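# Hang the wine glass upside down on the rack

## Task

Lift the wine glass off the table and hang it inverted on the rack so that its stem sits fully within a curl that was empty, with the glass in contact only with the wire. The attempt fails if the glass is tossed or falls more than about a thumb's length, if any glass tips over while no gripper is supporting it, or if it takes a knock as hard as such a fall. The glasses already on the rack must stay hanging upright in their own curls.

## Robot and tools

ROBOT. There are two arms, left_arm and right_arm, each with a two-finger parallel gripper. The scene frame has its origin level with the table top, midway between the arms: +x points out over the table, +z points up, and left_arm is on the +y side. These names do not match the sides of the images. The left base sits near (-0.001, +0.289, +0.004) m and the right base near (+0.008, -0.321, -0.004) m, both almost unrotated. Each arm reports its gripper pose and takes its offsets in its own base frame. The fingers extend along the gripper's +z axis and close along its y axis. end_effector_position is the point between the pads, about 1 cm short of the fingertips.

execute_actions(actions, cameras). actions is a list of actions. Each action is a table of up to 15 rows, and each row is one control step of 1/30 s. If a table has fewer rows, its last row is held until step 15. Every row has 14 numbers in [-1, 1], always for both arms: dx, dy, dz, rx, ry, rz, opening for left_arm, then the same seven for right_arm. The six pose numbers are an offset from that arm's Hand target as it stood when the action began. Every row is measured from that same start, not from the row before, but the next action starts from the new Hand target, so sending the same offset again moves the arm further. The scale is 1.0 = 0.6 m for dx, dy, dz and 180 degrees for rotation. rx, ry, rz form a single rotation vector, applied about the Hand target point. opening is absolute: +1 is fully open (0.093 m) and -1 is closed. To keep an arm still, send zeros for its six pose numbers, but always send the opening you want its gripper to have. cameras is a list of names, ["all"], or []. An empty actions list returns images and the full state.

move(target, speed, blend, opening_speed, grip_force, blocking, cameras). target is either a single 14-number row or a list of up to 15 rows. The layout and scale are the same as above, and every row is an offset from the Hand targets at the start of the move. The grippers travel in straight lines and do not avoid obstacles or each other. speed is in m/s, from 0.002 to 2.9, default 0.25. Rotation is limited to twice that value in rad/s. blend, in metres, rounds the corners between listed targets; 0 means stop at each one. opening_speed is the rate the opening changes per second on the -1..+1 scale, at least 0.2. grip_force is the limit per finger pad in newtons, from 10 to 50, given as one value or one per arm. It stays in effect until you change it, and lower values close the fingers slowly. blocking=false returns after about 0.5 s while the move keeps running. The result adds a move: line giving the ending (done, off_target, moving, held, fault) and any limits that acted (paced = the pose sent was clipped, held = steps were withheld). done means the arm came within 10 mm and 2 degrees of its target. It does not tell you whether anything is being touched.

wait(seconds): 0 to 3600. The robot receives no new commands, and any running move carries on. stop(): brakes a running move. zoom_image(camera, region): region is [x0, y0, x1, y1] in pixels of that camera's latest image, at most 504 by 504. read_manual(section): licence texts only. finished_scene(scene): ends the scene with scene 1 or 2. Make no other call in the same reply.

Cameras: cam_head_left, cam_head_right, cam_high, cam_low (fixed behind the arms), cam_left_wrist, cam_right_wrist. All are 896x504.

RESULTS. end_effector_position (m) and end_effector_quat_wxyz are in the arm's base frame. Hand target is the last commanded pose after clipping, and your next offsets start from it. Tool commands shows the gripper commands currently in force. The controller keeps commanded orientation within 40 degrees of the measured one per step. Friction and weight often leave the gripper short, low, or tilted, especially at long reach. Check the result after each move and send the remaining difference as a new offset. grip_measured uses the opening scale. The pads meet at about -0.94, and each millimetre of object width adds about 0.0208. The reading may be up to 0.02 too high. For a firm grip, command about 0.41 below the reading for the object's width, then keep sending that value. To release, send a value well above it. Joint positions end with the finger opening in metres. Joint torques wrap at ±28 N m on joints 1 to 3. Joint velocities that read 'within noise' mean the arm is at rest.

CAUTIONS. Lower the glass gently and never let it drop more than a few centimetres. Do not bump the hanging glasses or the rack. Use slow speeds near contact, because faster moves and targets set deeper past a surface press harder. To end a push, send the target back past where the gripper is. Keep the arms, grippers and wrist cameras apart, and do not close one gripper on the other. Contact with a wrist-camera cable counts as contact with the hand. Avoid the bar, spacers, plate and low rail near the bases; nothing warns before touching them. Route moves around an arm's own base rather than close past it, or its elbow may swing. Do not leave anything off the table. Long holds, stretched-out poses, or pushing toward unreachable poses heat the motors: MOTOR HOT at 75 °C, the arm folds and idles at 90 °C, and it goes limp at 100 °C.

Each tool is called after "Call:" as name(argument=value, ...) on one line, values as JSON.

## Session

Call:
execute_actions(actions=[])

Scene clock: 0.00 s.
left_arm: end_effector_position=(+0.3473, +0.0152, +0.2480) grip_measured=+1.000 end_effector_quat_wxyz=(+0.580, -0.015, +0.811, +0.080) | right_arm: end_effector_position=(+0.3081, +0.0319, +0.2656) grip_measured=+1.000 end_effector_quat_wxyz=(+0.528, -0.088, +0.844, -0.036)
Joint positions: left_arm=[-0.051 0.955 0.699 -0.072 -0.195 0.052 0.093] | right_arm=[0.168 0.86 0.856 -0.456 0.12 -0.113 0.093]
Joint velocities: within noise
Joint torques (N m): no reading
Heat: left arm: 45 °C; right arm: 48 °C.
Hand target: left_arm +0.3472, +0.0153, +0.2503; +0.581, -0.016, +0.810, +0.080 | right_arm +0.3096, +0.0324, +0.2768; +0.541, -0.086, +0.836, -0.035
Tool commands: left_gripper/opening=+1.0 right_gripper/opening=+1.0

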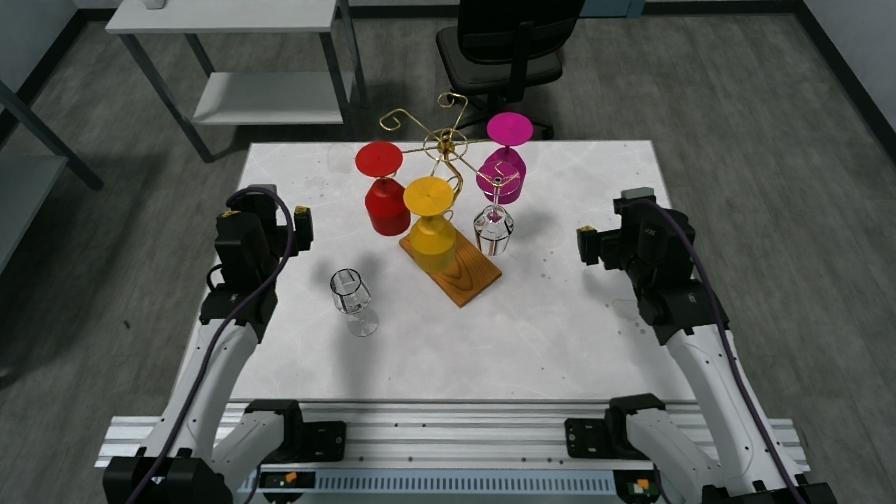

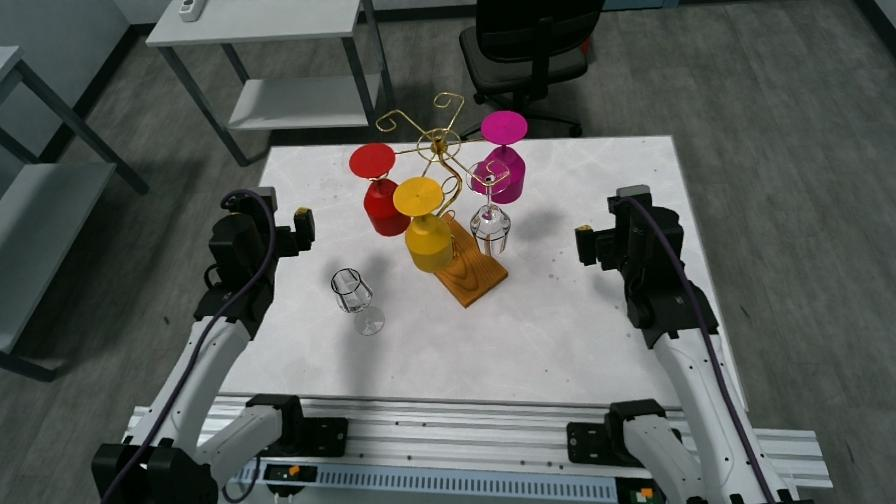

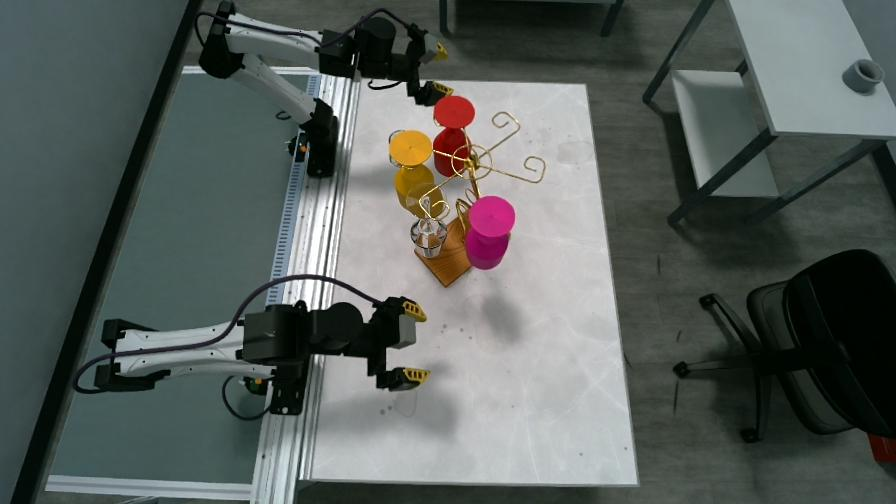

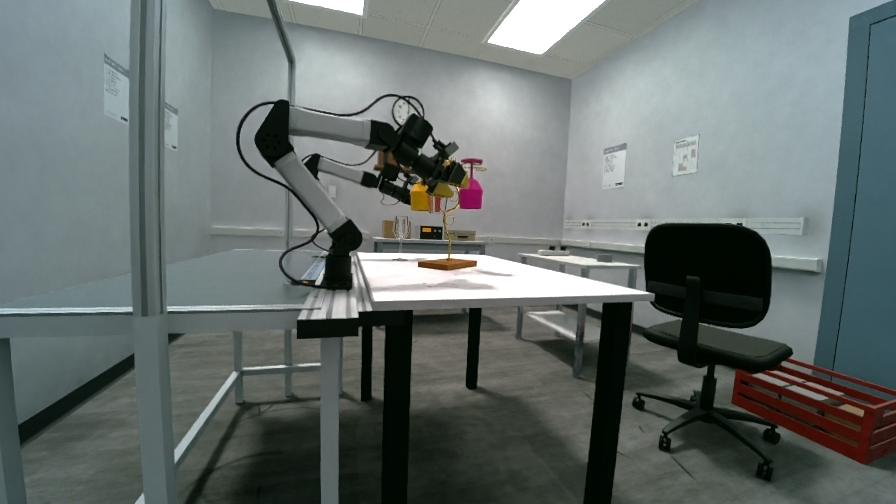

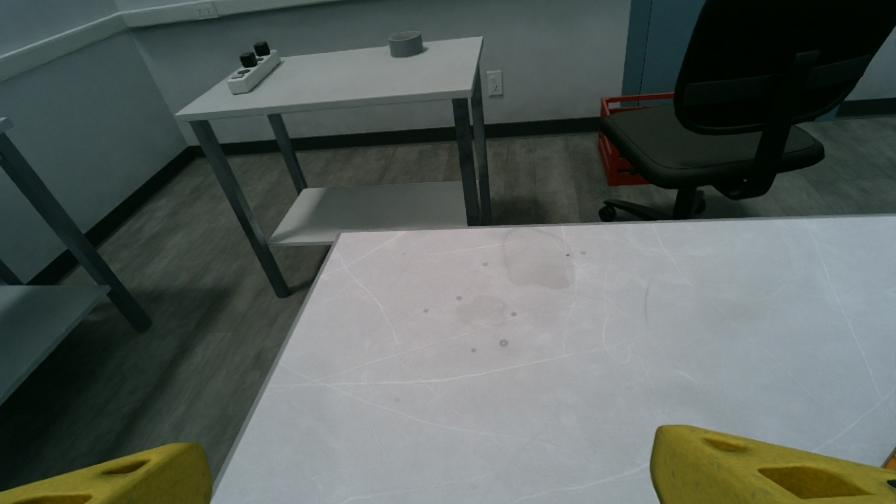

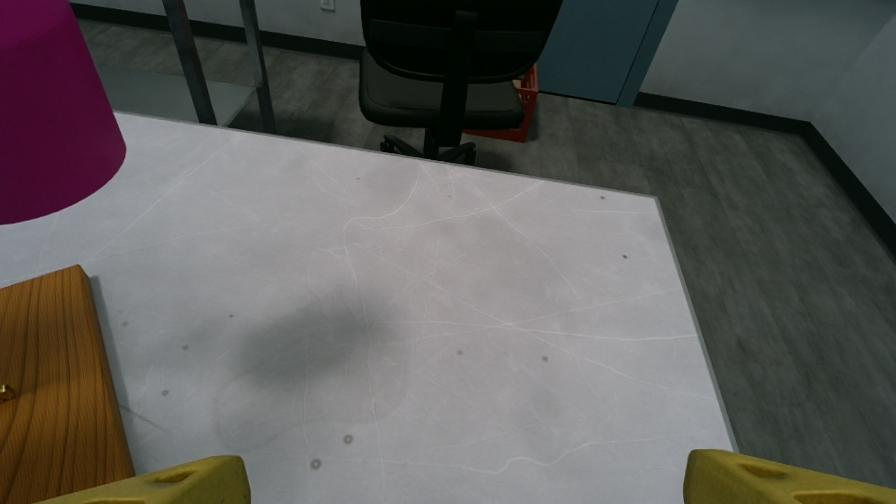

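Call:
zoom_image(camera="cam_head_left", region=[310, 80, 560, 345])

Call:
zoom_image(camera="cam_high", region=[370, 70, 570, 300])

Call:
zoom_image(camera="cam_low", region=[370, 130, 520, 280])

Call:
zoom_image(camera="cam_head_right", region=[310, 80, 560, 345])

Scaled by 1.902 from the camera's image (finer frame: 1280x720).

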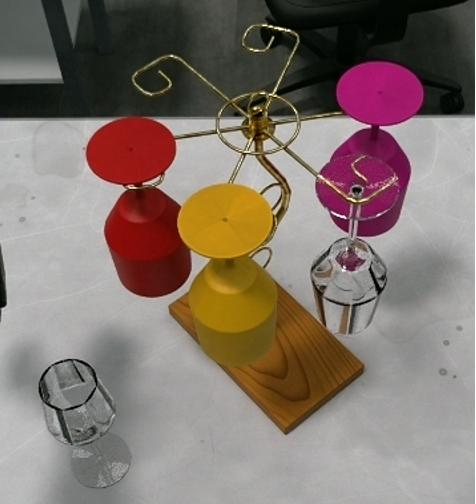

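Scaled by 2.191 from the camera's image (finer frame: 1280x720).

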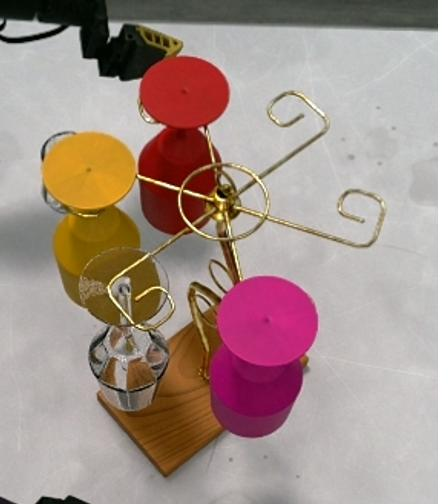

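Scaled by 3.360 from the camera's image (finer frame: 1280x720).

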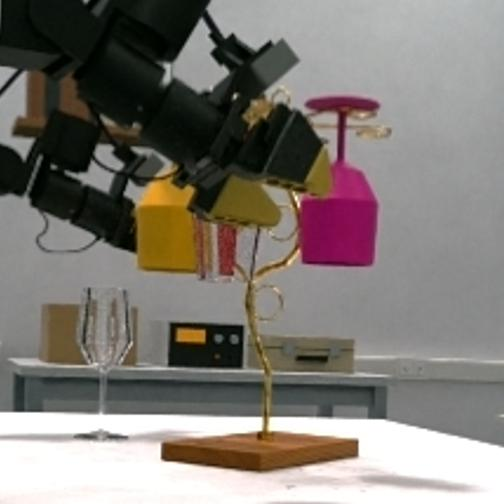

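Scaled by 1.902 from the camera's image (finer frame: 1280x720).

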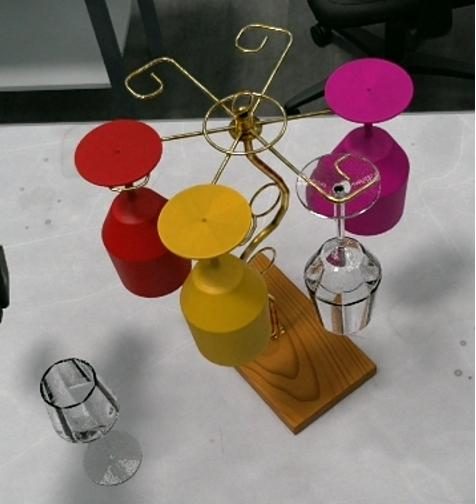

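Call:
move(target=[-0.192,0.04,-0.1,-0.106,-0.060,-0.538,1,0,0,0,0,0,0,1], cameras=["cam_head_left","cam_head_right","cam_high","cam_low","cam_left_wrist"], speed=0.4)

Scene clock: 5.43 s.
left_arm: end_effector_position=(+0.2356, +0.0392, +0.1919) grip_measured=+1.000 end_effector_quat_wxyz=(+0.675, +0.223, +0.671, -0.211) | right_arm: end_effector_position=(+0.3081, +0.0319, +0.2656) grip_measured=+1.000 end_effector_quat_wxyz=(+0.528, -0.088, +0.844, -0.036)
Joint positions: left_arm=[0.948 1.025 0.395 -0.138 1.572 0.787 0.093] | right_arm=[0.168 0.86 0.856 -0.456 0.12 -0.113 0.093]
Joint torques (N m): left_arm=[0.5 -1.74 6.54 1.1 0.66 -0.18] | right_arm=[0.57 -1.92 9.46 2.31 0.03 0.04]
Heat: left arm: 45 °C; right arm: 49 °C.
Hand target: left_arm +0.2321, +0.0393, +0.1904; +0.559, +0.436, +0.557, -0.432 | right_arm +0.3096, +0.0324, +0.2768; +0.541, -0.086, +0.836, -0.035
Off the commanded pose: left_arm 0.004 m, 54 deg; orientation clipped | right_arm 0.011 m, 2 deg.
joint sent to its limit (left arm) — joint 5 (wrist yaw), upper limit. The joint targets are off in orientation, not in position.
move: off_target (left_arm); limits=paced

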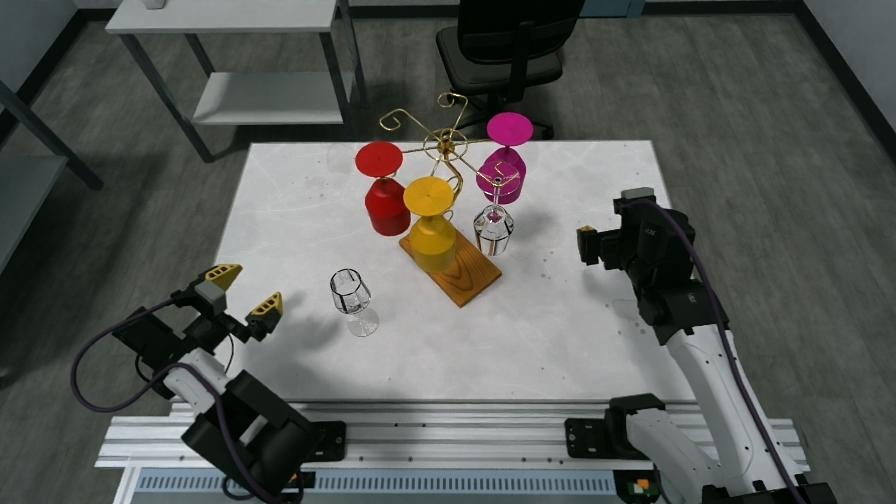

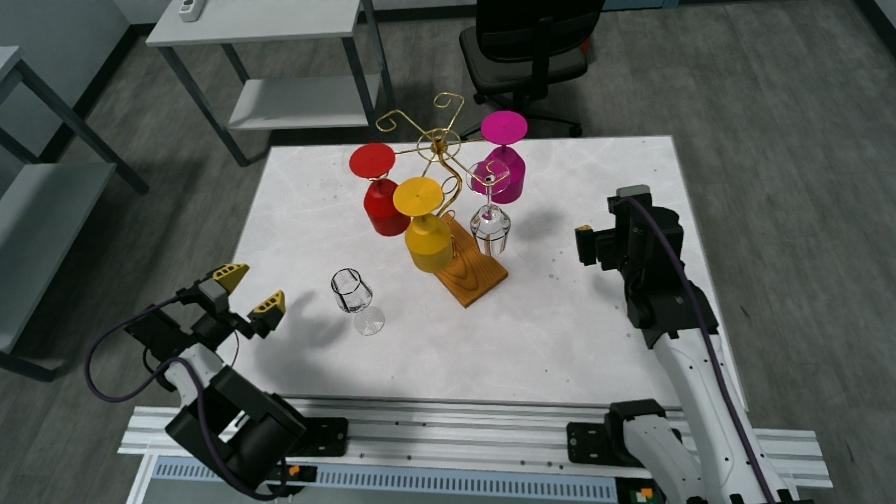

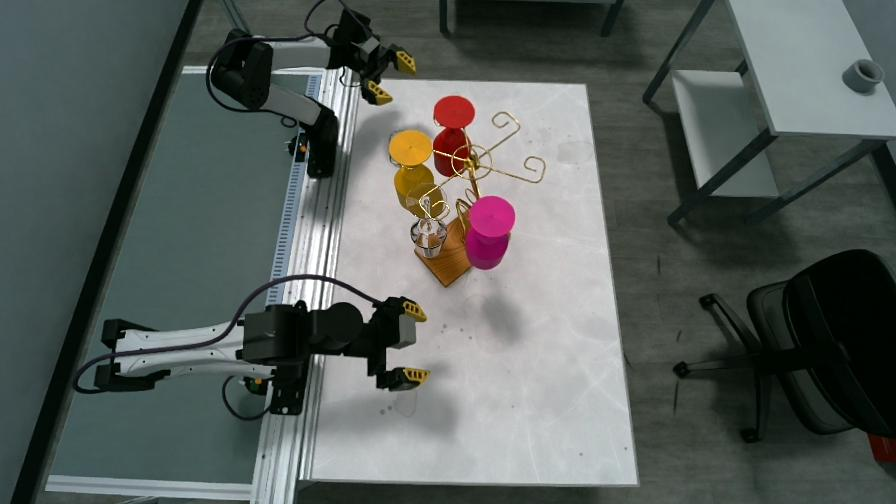

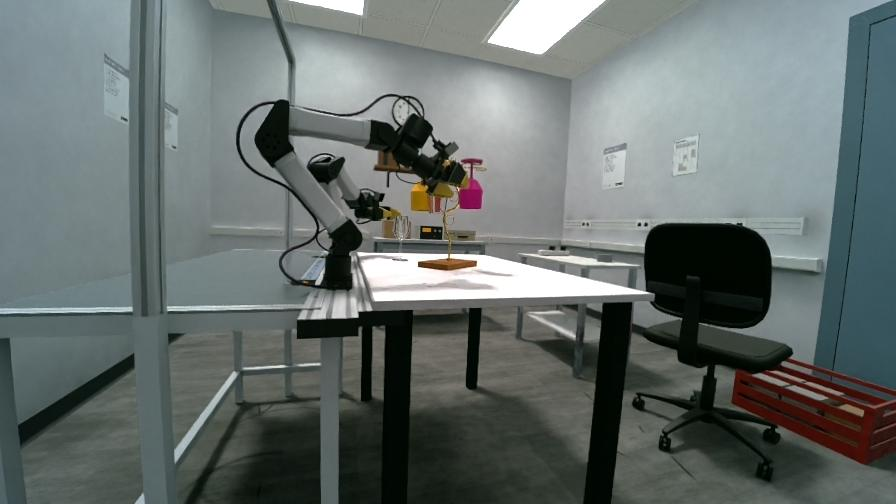

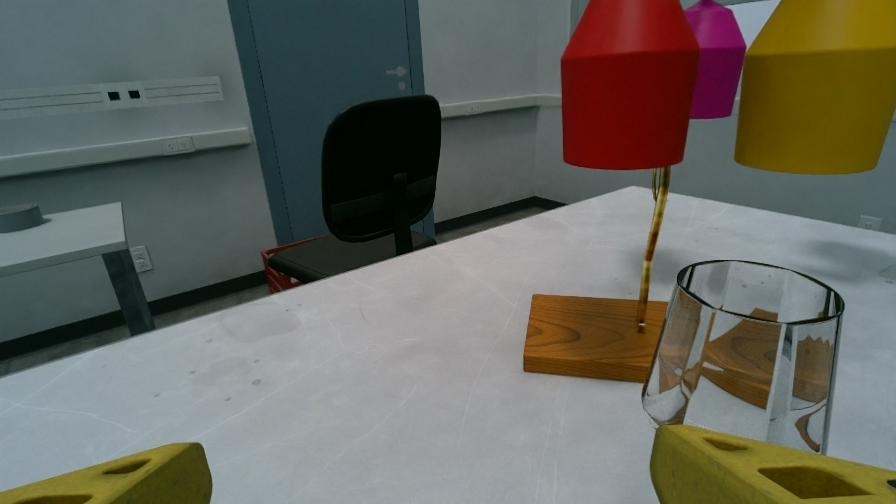

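Call:
move(target=[[0.005,-0.06,0.15,0,0,0.143,1,0,0,0,0,0,0,1],[0.013,-0.254,0.142,0,0,0.043,1,0,0,0,0,0,0,1]], cameras=["cam_head_left","cam_head_right","cam_high","cam_low","cam_left_wrist"], speed=0.3, blend=0.03)

Scene clock: 8.93 s.
left_arm: end_effector_position=(+0.2402, -0.1114, +0.2778) grip_measured=+1.000 end_effector_quat_wxyz=(+0.575, +0.406, +0.592, -0.393) | right_arm: end_effector_position=(+0.3081, +0.0319, +0.2656) grip_measured=+1.000 end_effector_quat_wxyz=(+0.528, -0.088, +0.844, -0.036)
Joint positions: left_arm=[0.249 0.93 0.593 0.095 1.446 0.243 0.093] | right_arm=[0.168 0.86 0.856 -0.456 0.12 -0.113 0.093]
Joint torques (N m): left_arm=[-0.99 -1.62 7.08 1.51 0.03 -0.2] | right_arm=[0.61 -1.92 9.46 2.29 0.04 0.05]
Heat: left arm: 44 °C; right arm: 50 °C.
Hand target: left_arm +0.2398, -0.1131, +0.2756; +0.587, +0.397, +0.586, -0.394 | right_arm +0.3096, +0.0324, +0.2768; +0.541, -0.086, +0.836, -0.035
Off the commanded pose: left_arm 0.003 m, 2 deg | right_arm 0.011 m, 2 deg.
move: done

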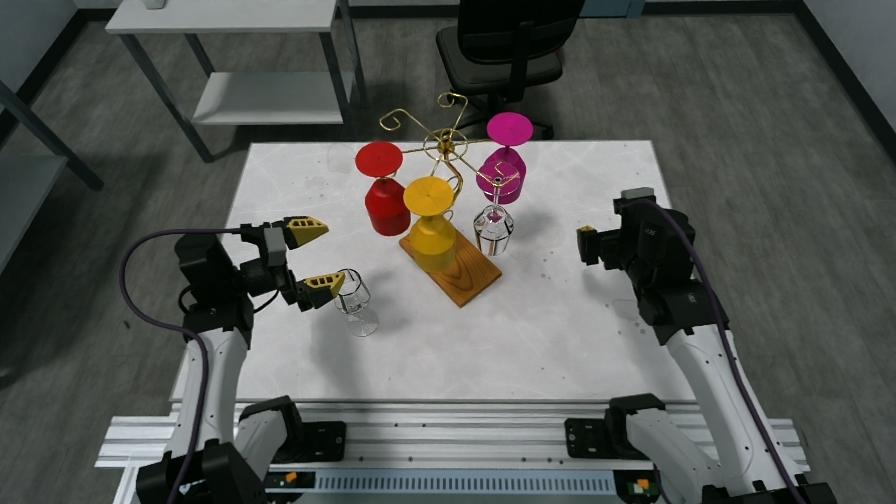

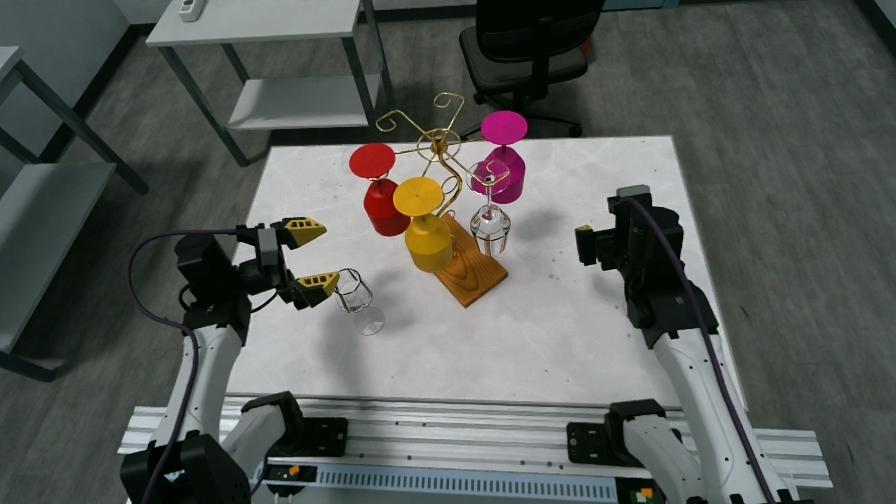

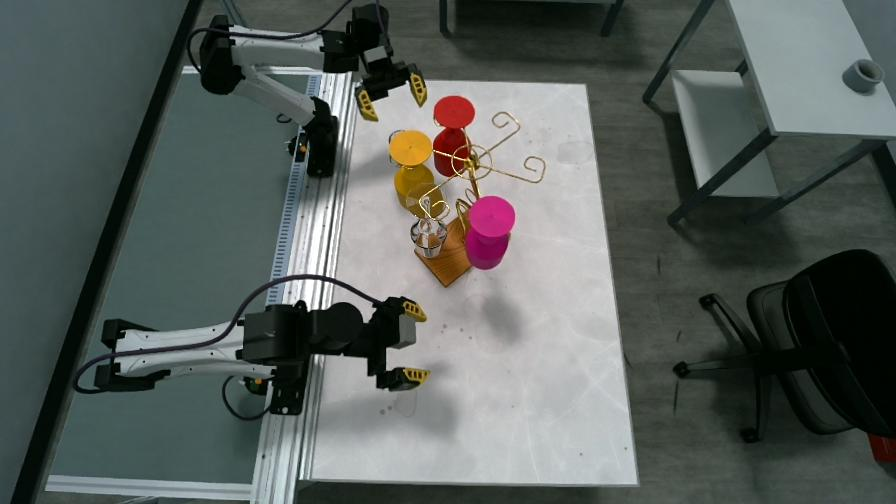

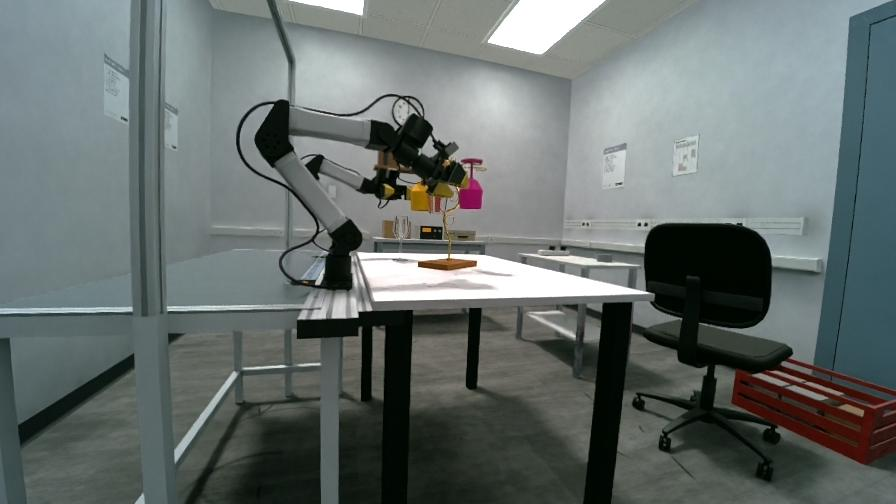

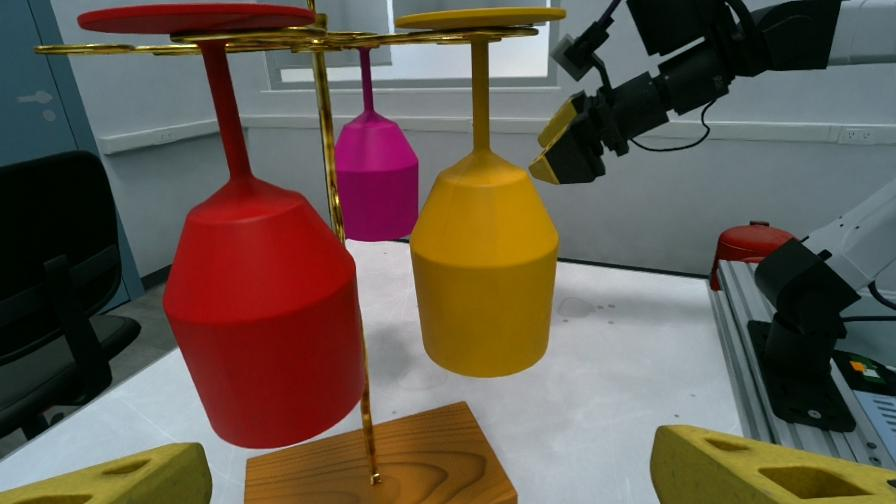

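Call:
move(target=[0.008,-0.018,-0.115,0,0,0,1,0,0,0,0,0,0,1], cameras=["cam_head_left","cam_head_right","cam_high"], speed=0.2)

Call:
zoom_image(camera="cam_head_left", region=[250, 200, 410, 360])

Call:
zoom_image(camera="cam_high", region=[340, 60, 480, 200])

Scene clock: 11.60 s.
left_arm: end_effector_position=(+0.2444, -0.1226, +0.2105) grip_measured=+1.000 end_effector_quat_wxyz=(+0.585, +0.403, +0.586, -0.390) | right_arm: end_effector_position=(+0.3081, +0.0319, +0.2656) grip_measured=+1.000 end_effector_quat_wxyz=(+0.528, -0.088, +0.844, -0.036)
Joint positions: left_arm=[0.184 1.076 0.297 0.723 1.374 0.07 0.093] | right_arm=[0.168 0.86 0.856 -0.456 0.12 -0.113 0.093]
Joint torques (N m): left_arm=[-1.05 -0.95 6.39 1.53 -0.09 -0.18] | right_arm=[0.53 -1.87 9.51 2.3 0.04 0.05]
Heat: left arm: 44 °C; right arm: 50 °C.
Hand target: left_arm +0.2447, -0.1239, +0.2066; +0.587, +0.397, +0.586, -0.393 | right_arm +0.3096, +0.0324, +0.2768; +0.541, -0.086, +0.836, -0.035
Off the commanded pose: left_arm 0.004 m, 1 deg | right_arm 0.011 m, 2 deg.
move: done

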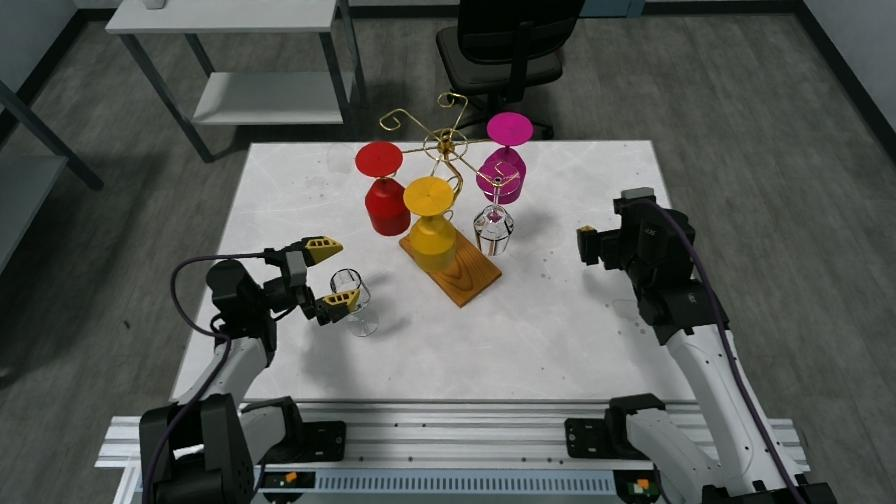

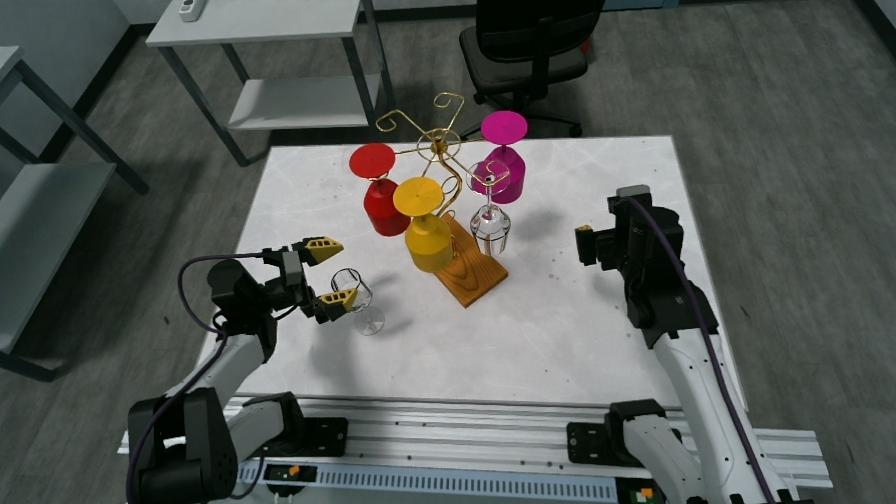

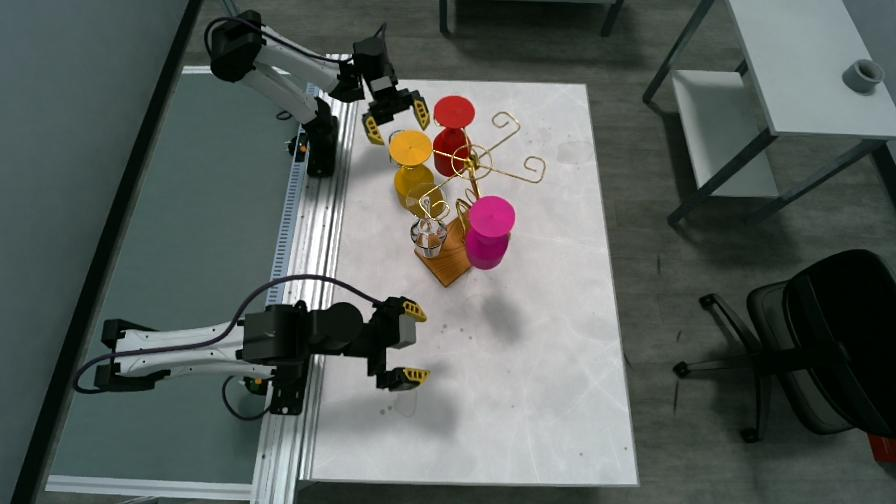

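Scaled by 3.150 from the camera's image (finer frame: 1280x720).

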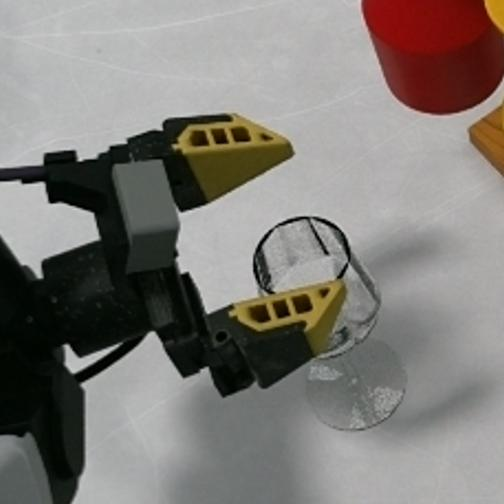

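Scaled by 3.600 from the camera's image (finer frame: 1280x720).

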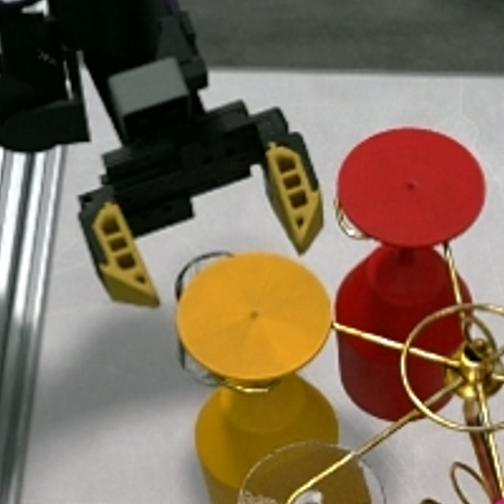

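Call:
move(target=[-0.023,0.01,-0.02,0,0,0,1,0,0,0,0,0,0,1], cameras=["cam_head_left","cam_head_right"], speed=0.2)

Call:
zoom_image(camera="cam_head_left", region=[250, 200, 410, 360])

Call:
zoom_image(camera="cam_head_right", region=[250, 200, 410, 360])

Scene clock: 13.17 s.
left_arm: end_effector_position=(+0.2331, -0.1189, +0.1963) grip_measured=+1.000 end_effector_quat_wxyz=(+0.586, +0.398, +0.587, -0.392) | right_arm: end_effector_position=(+0.3081, +0.0319, +0.2656) grip_measured=+1.000 end_effector_quat_wxyz=(+0.528, -0.088, +0.844, -0.036)
Joint positions: left_arm=[0.216 1.076 0.215 0.833 1.401 0.034 0.093] | right_arm=[0.168 0.86 0.856 -0.456 0.12 -0.113 0.093]
Joint torques (N m): left_arm=[0.5 -1.58 6.13 1.49 0.08 -0.13] | right_arm=[0.58 -1.91 9.46 2.31 0.04 0.05]
Heat: left arm: 44 °C; right arm: 50 °C.
Hand target: left_arm +0.2309, -0.1179, +0.1947; +0.587, +0.397, +0.586, -0.393 | right_arm +0.3096, +0.0324, +0.2768; +0.541, -0.086, +0.836, -0.035
Off the commanded pose: left_arm 0.003 m, 0 deg | right_arm 0.011 m, 2 deg.
move: done

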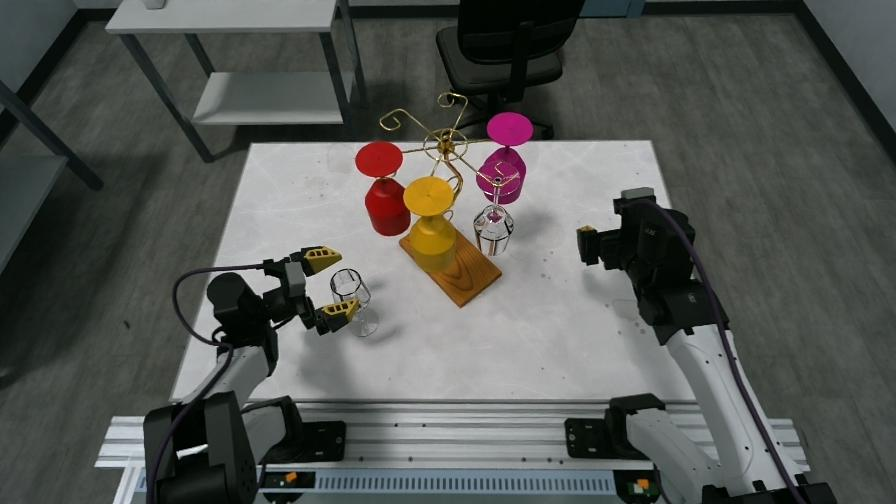

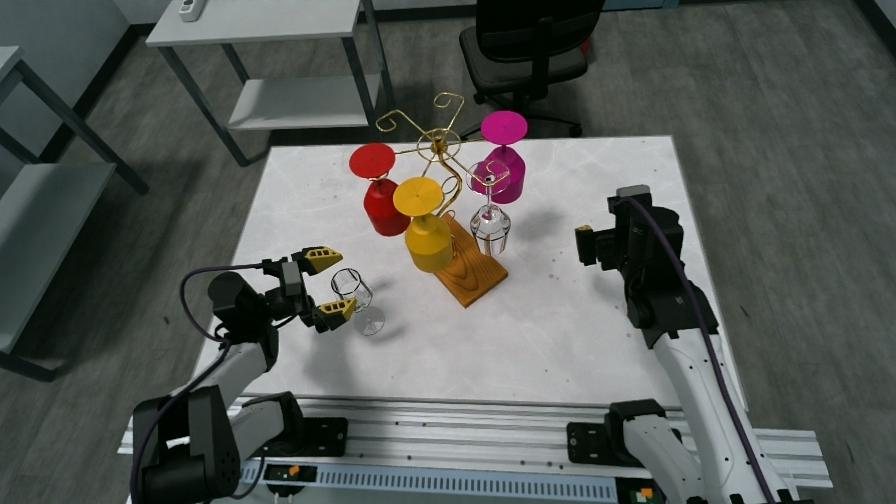

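Scaled by 3.150 from the camera's image (finer frame: 1280x720).

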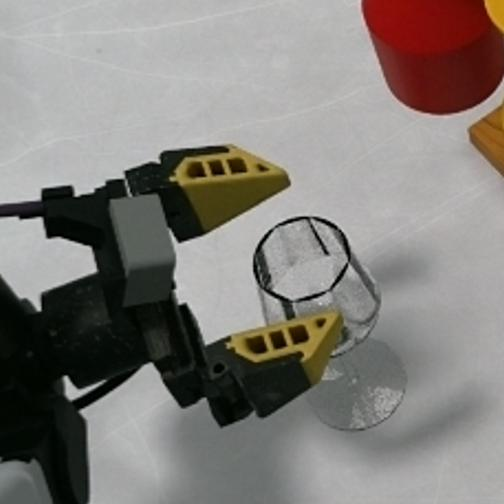

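Scaled by 3.150 from the camera's image (finer frame: 1280x720).

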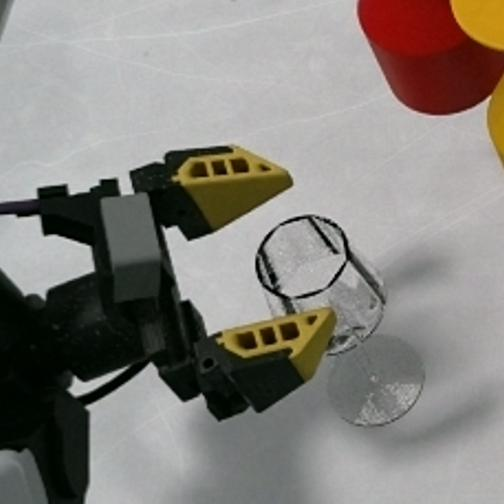

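Call:
move(target=[[0.008,0.002,0,0,0,0,1,0,0,0,0,0,0,1],[0.008,0.002,-0.05,0,0,0,1,0,0,0,0,0,0,1]], cameras=["cam_head_left","cam_head_right","cam_left_wrist","cam_low"], speed=0.15, blend=0.005)

Call:
zoom_image(camera="cam_head_left", region=[250, 200, 410, 360])

Call:
zoom_image(camera="cam_low", region=[340, 140, 480, 280])

Scene clock: 15.20 s.
left_arm: end_effector_position=(+0.2373, -0.1180, +0.1673) grip_measured=+1.000 end_effector_quat_wxyz=(+0.586, +0.402, +0.586, -0.389) | right_arm: end_effector_position=(+0.3081, +0.0319, +0.2656) grip_measured=+1.000 end_effector_quat_wxyz=(+0.528, -0.088, +0.844, -0.036)
Joint positions: left_arm=[0.216 1.27 0.16 1.055 1.403 0.069 0.093] | right_arm=[0.168 0.86 0.856 -0.456 0.12 -0.113 0.093]
Joint torques (N m): left_arm=[0.55 -1.29 5.27 1.58 0.13 -0.2] | right_arm=[0.61 -1.92 9.44 2.31 0.04 0.03]
Heat: left arm: 44 °C; right arm: 50 °C.
Hand target: left_arm +0.2357, -0.1167, +0.1647; +0.587, +0.397, +0.586, -0.393 | right_arm +0.3096, +0.0324, +0.2768; +0.541, -0.086, +0.836, -0.035
Off the commanded pose: left_arm 0.003 m, 1 deg | right_arm 0.011 m, 2 deg.
move: done; blend cut to 0.0025 m at target 1
Images, in order (width x height): cam_head_left 896x504, cam_head_right 896x504, cam_low 896x504, cam_left_wrist 896x504.

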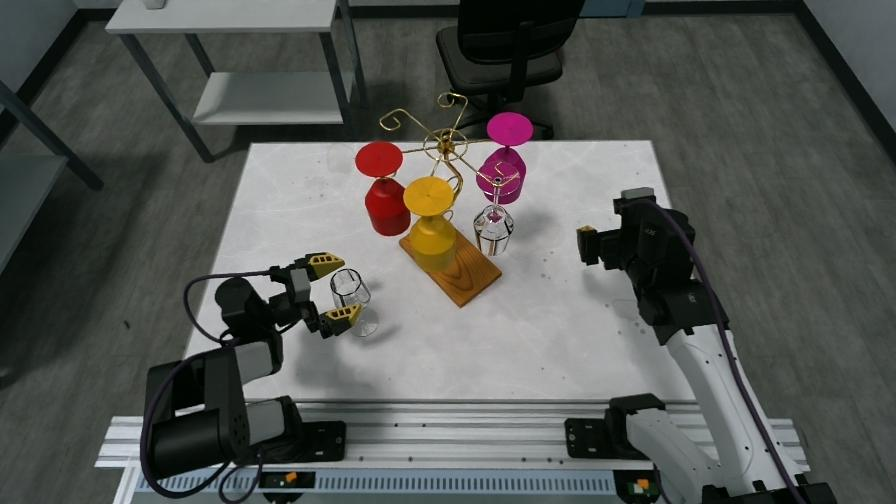

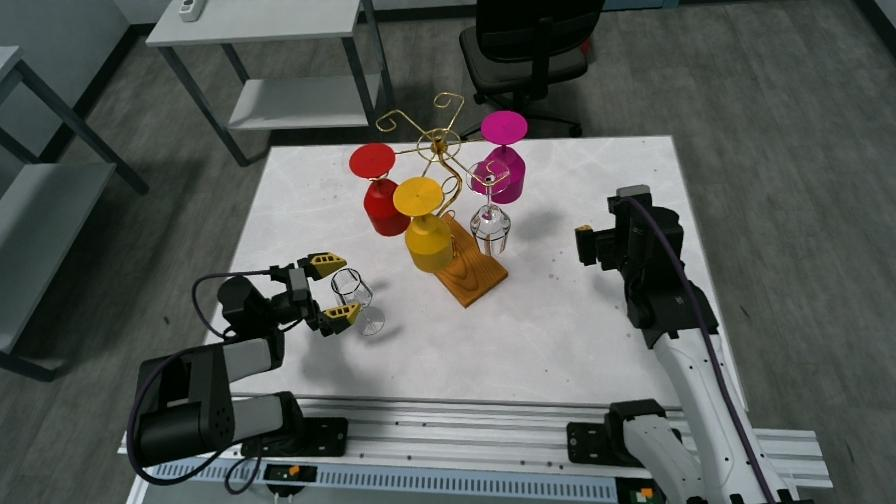

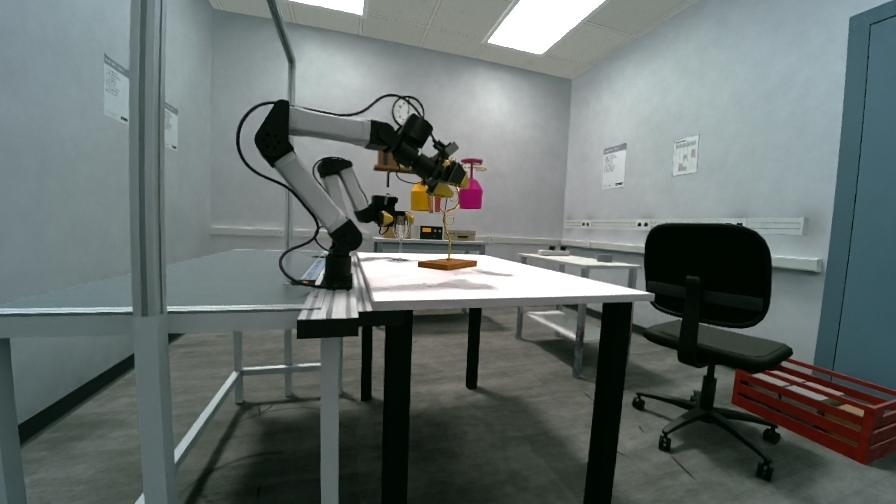

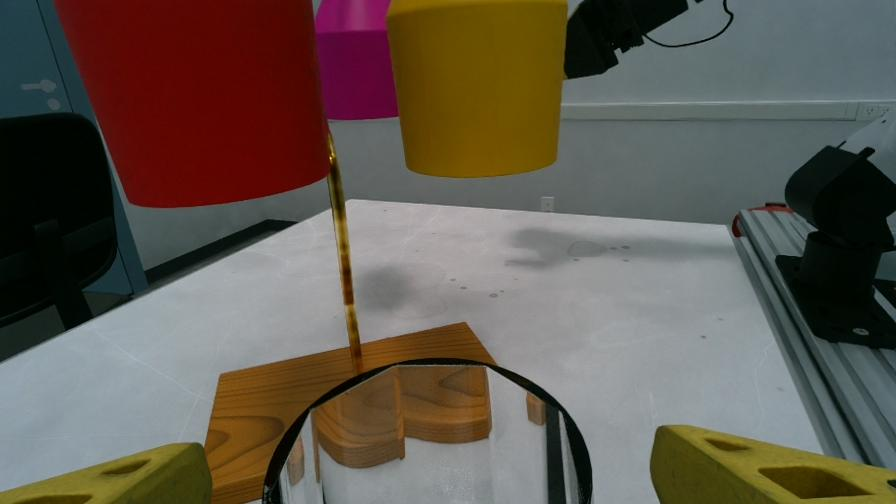

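Scaled by 3.150 from the camera's image (finer frame: 1280x720).

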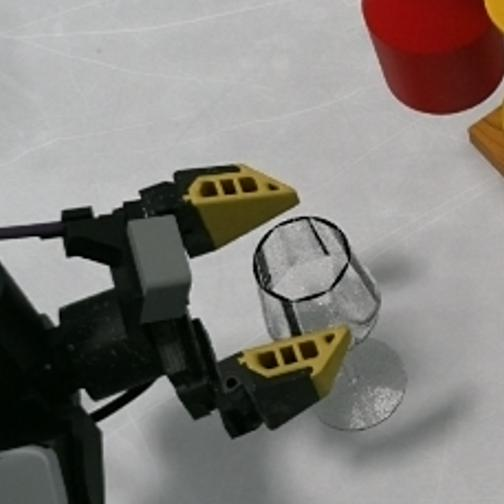

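Scaled by 3.600 from the camera's image (finer frame: 1280x720).

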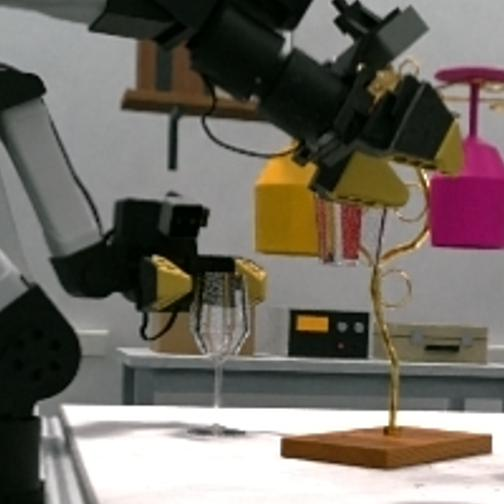

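Call:
move(target=[[0,0,-0.055,0,0,0,1,0,0,0,0,0,0,1],[0,0,-0.055,0,0,0,0.0,0,0,0,0,0,0,1]], cameras=["cam_head_left","cam_left_wrist","cam_low"], speed=0.15, grip_force=28)

Call:
zoom_image(camera="cam_low", region=[340, 140, 480, 280])

Scene clock: 21.23 s.
left_arm: end_effector_position=(+0.2369, -0.1181, +0.1305) grip_measured=+0.433 end_effector_quat_wxyz=(+0.580, +0.394, +0.591, -0.398) | right_arm: end_effector_position=(+0.3081, +0.0319, +0.2656) grip_measured=+1.000 end_effector_quat_wxyz=(+0.528, -0.088, +0.844, -0.036)
Joint positions: left_arm=[0.216 1.603 0.099 1.441 1.405 0.049 0.066] | right_arm=[0.168 0.86 0.856 -0.456 0.12 -0.113 0.093]
Joint torques (N m): left_arm=[0.57 -2.26 3.29 1.8 0.09 -0.19] | right_arm=[0.59 -1.85 9.46 2.3 0.05 0.04]
Heat: left arm: 45 °C; right arm: 51 °C.
Hand target: left_arm +0.2356, -0.1167, +0.1316; +0.587, +0.397, +0.586, -0.394 | right_arm +0.3096, +0.0324, +0.2768; +0.541, -0.086, +0.836, -0.035
Off the commanded pose: left_arm 0.002 m, 1 deg | right_arm 0.011 m, 2 deg.
grip_force (N): 28, 28
move: done
Images, in order (width x height): cam_head_left 896x504, cam_low 896x504, cam_left_wrist 896x504.

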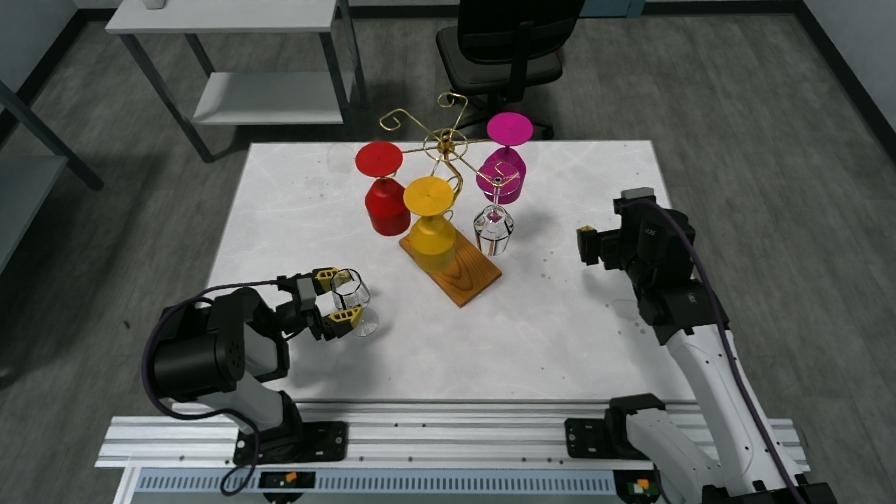

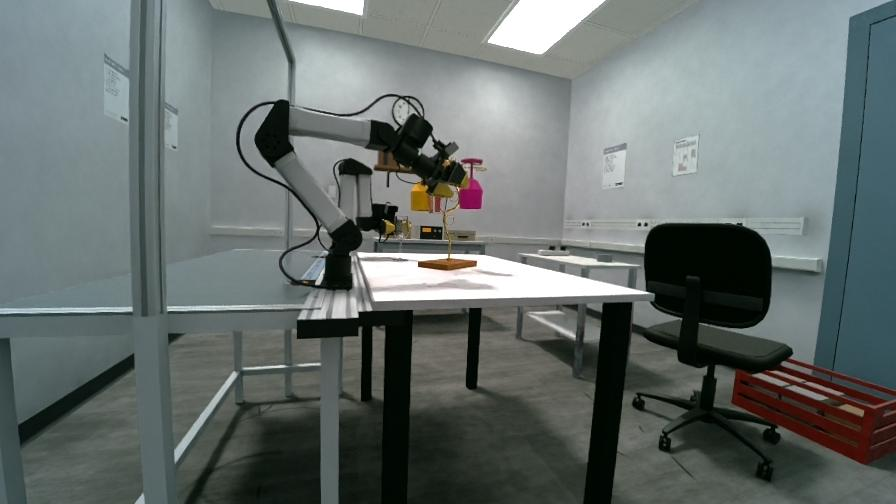

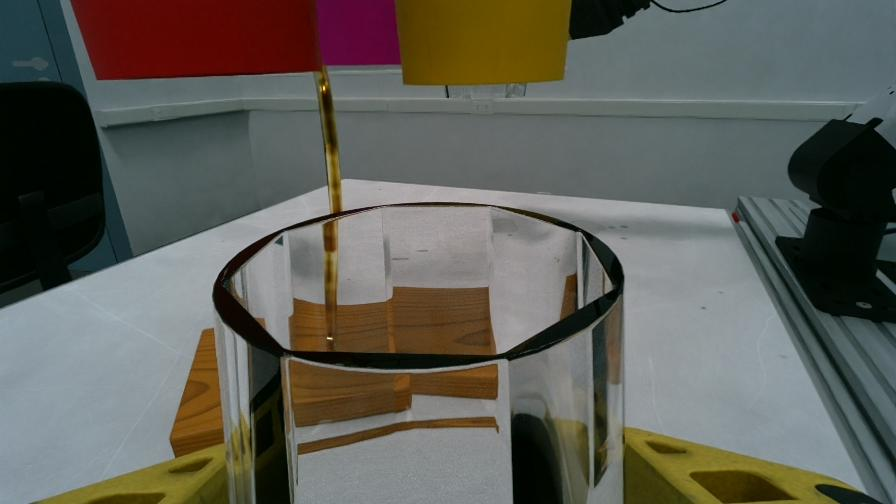

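Scaled by 3.600 from the camera's image (finer frame: 1280x720).

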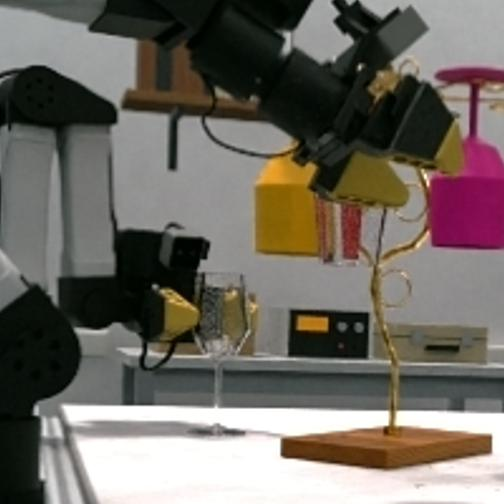

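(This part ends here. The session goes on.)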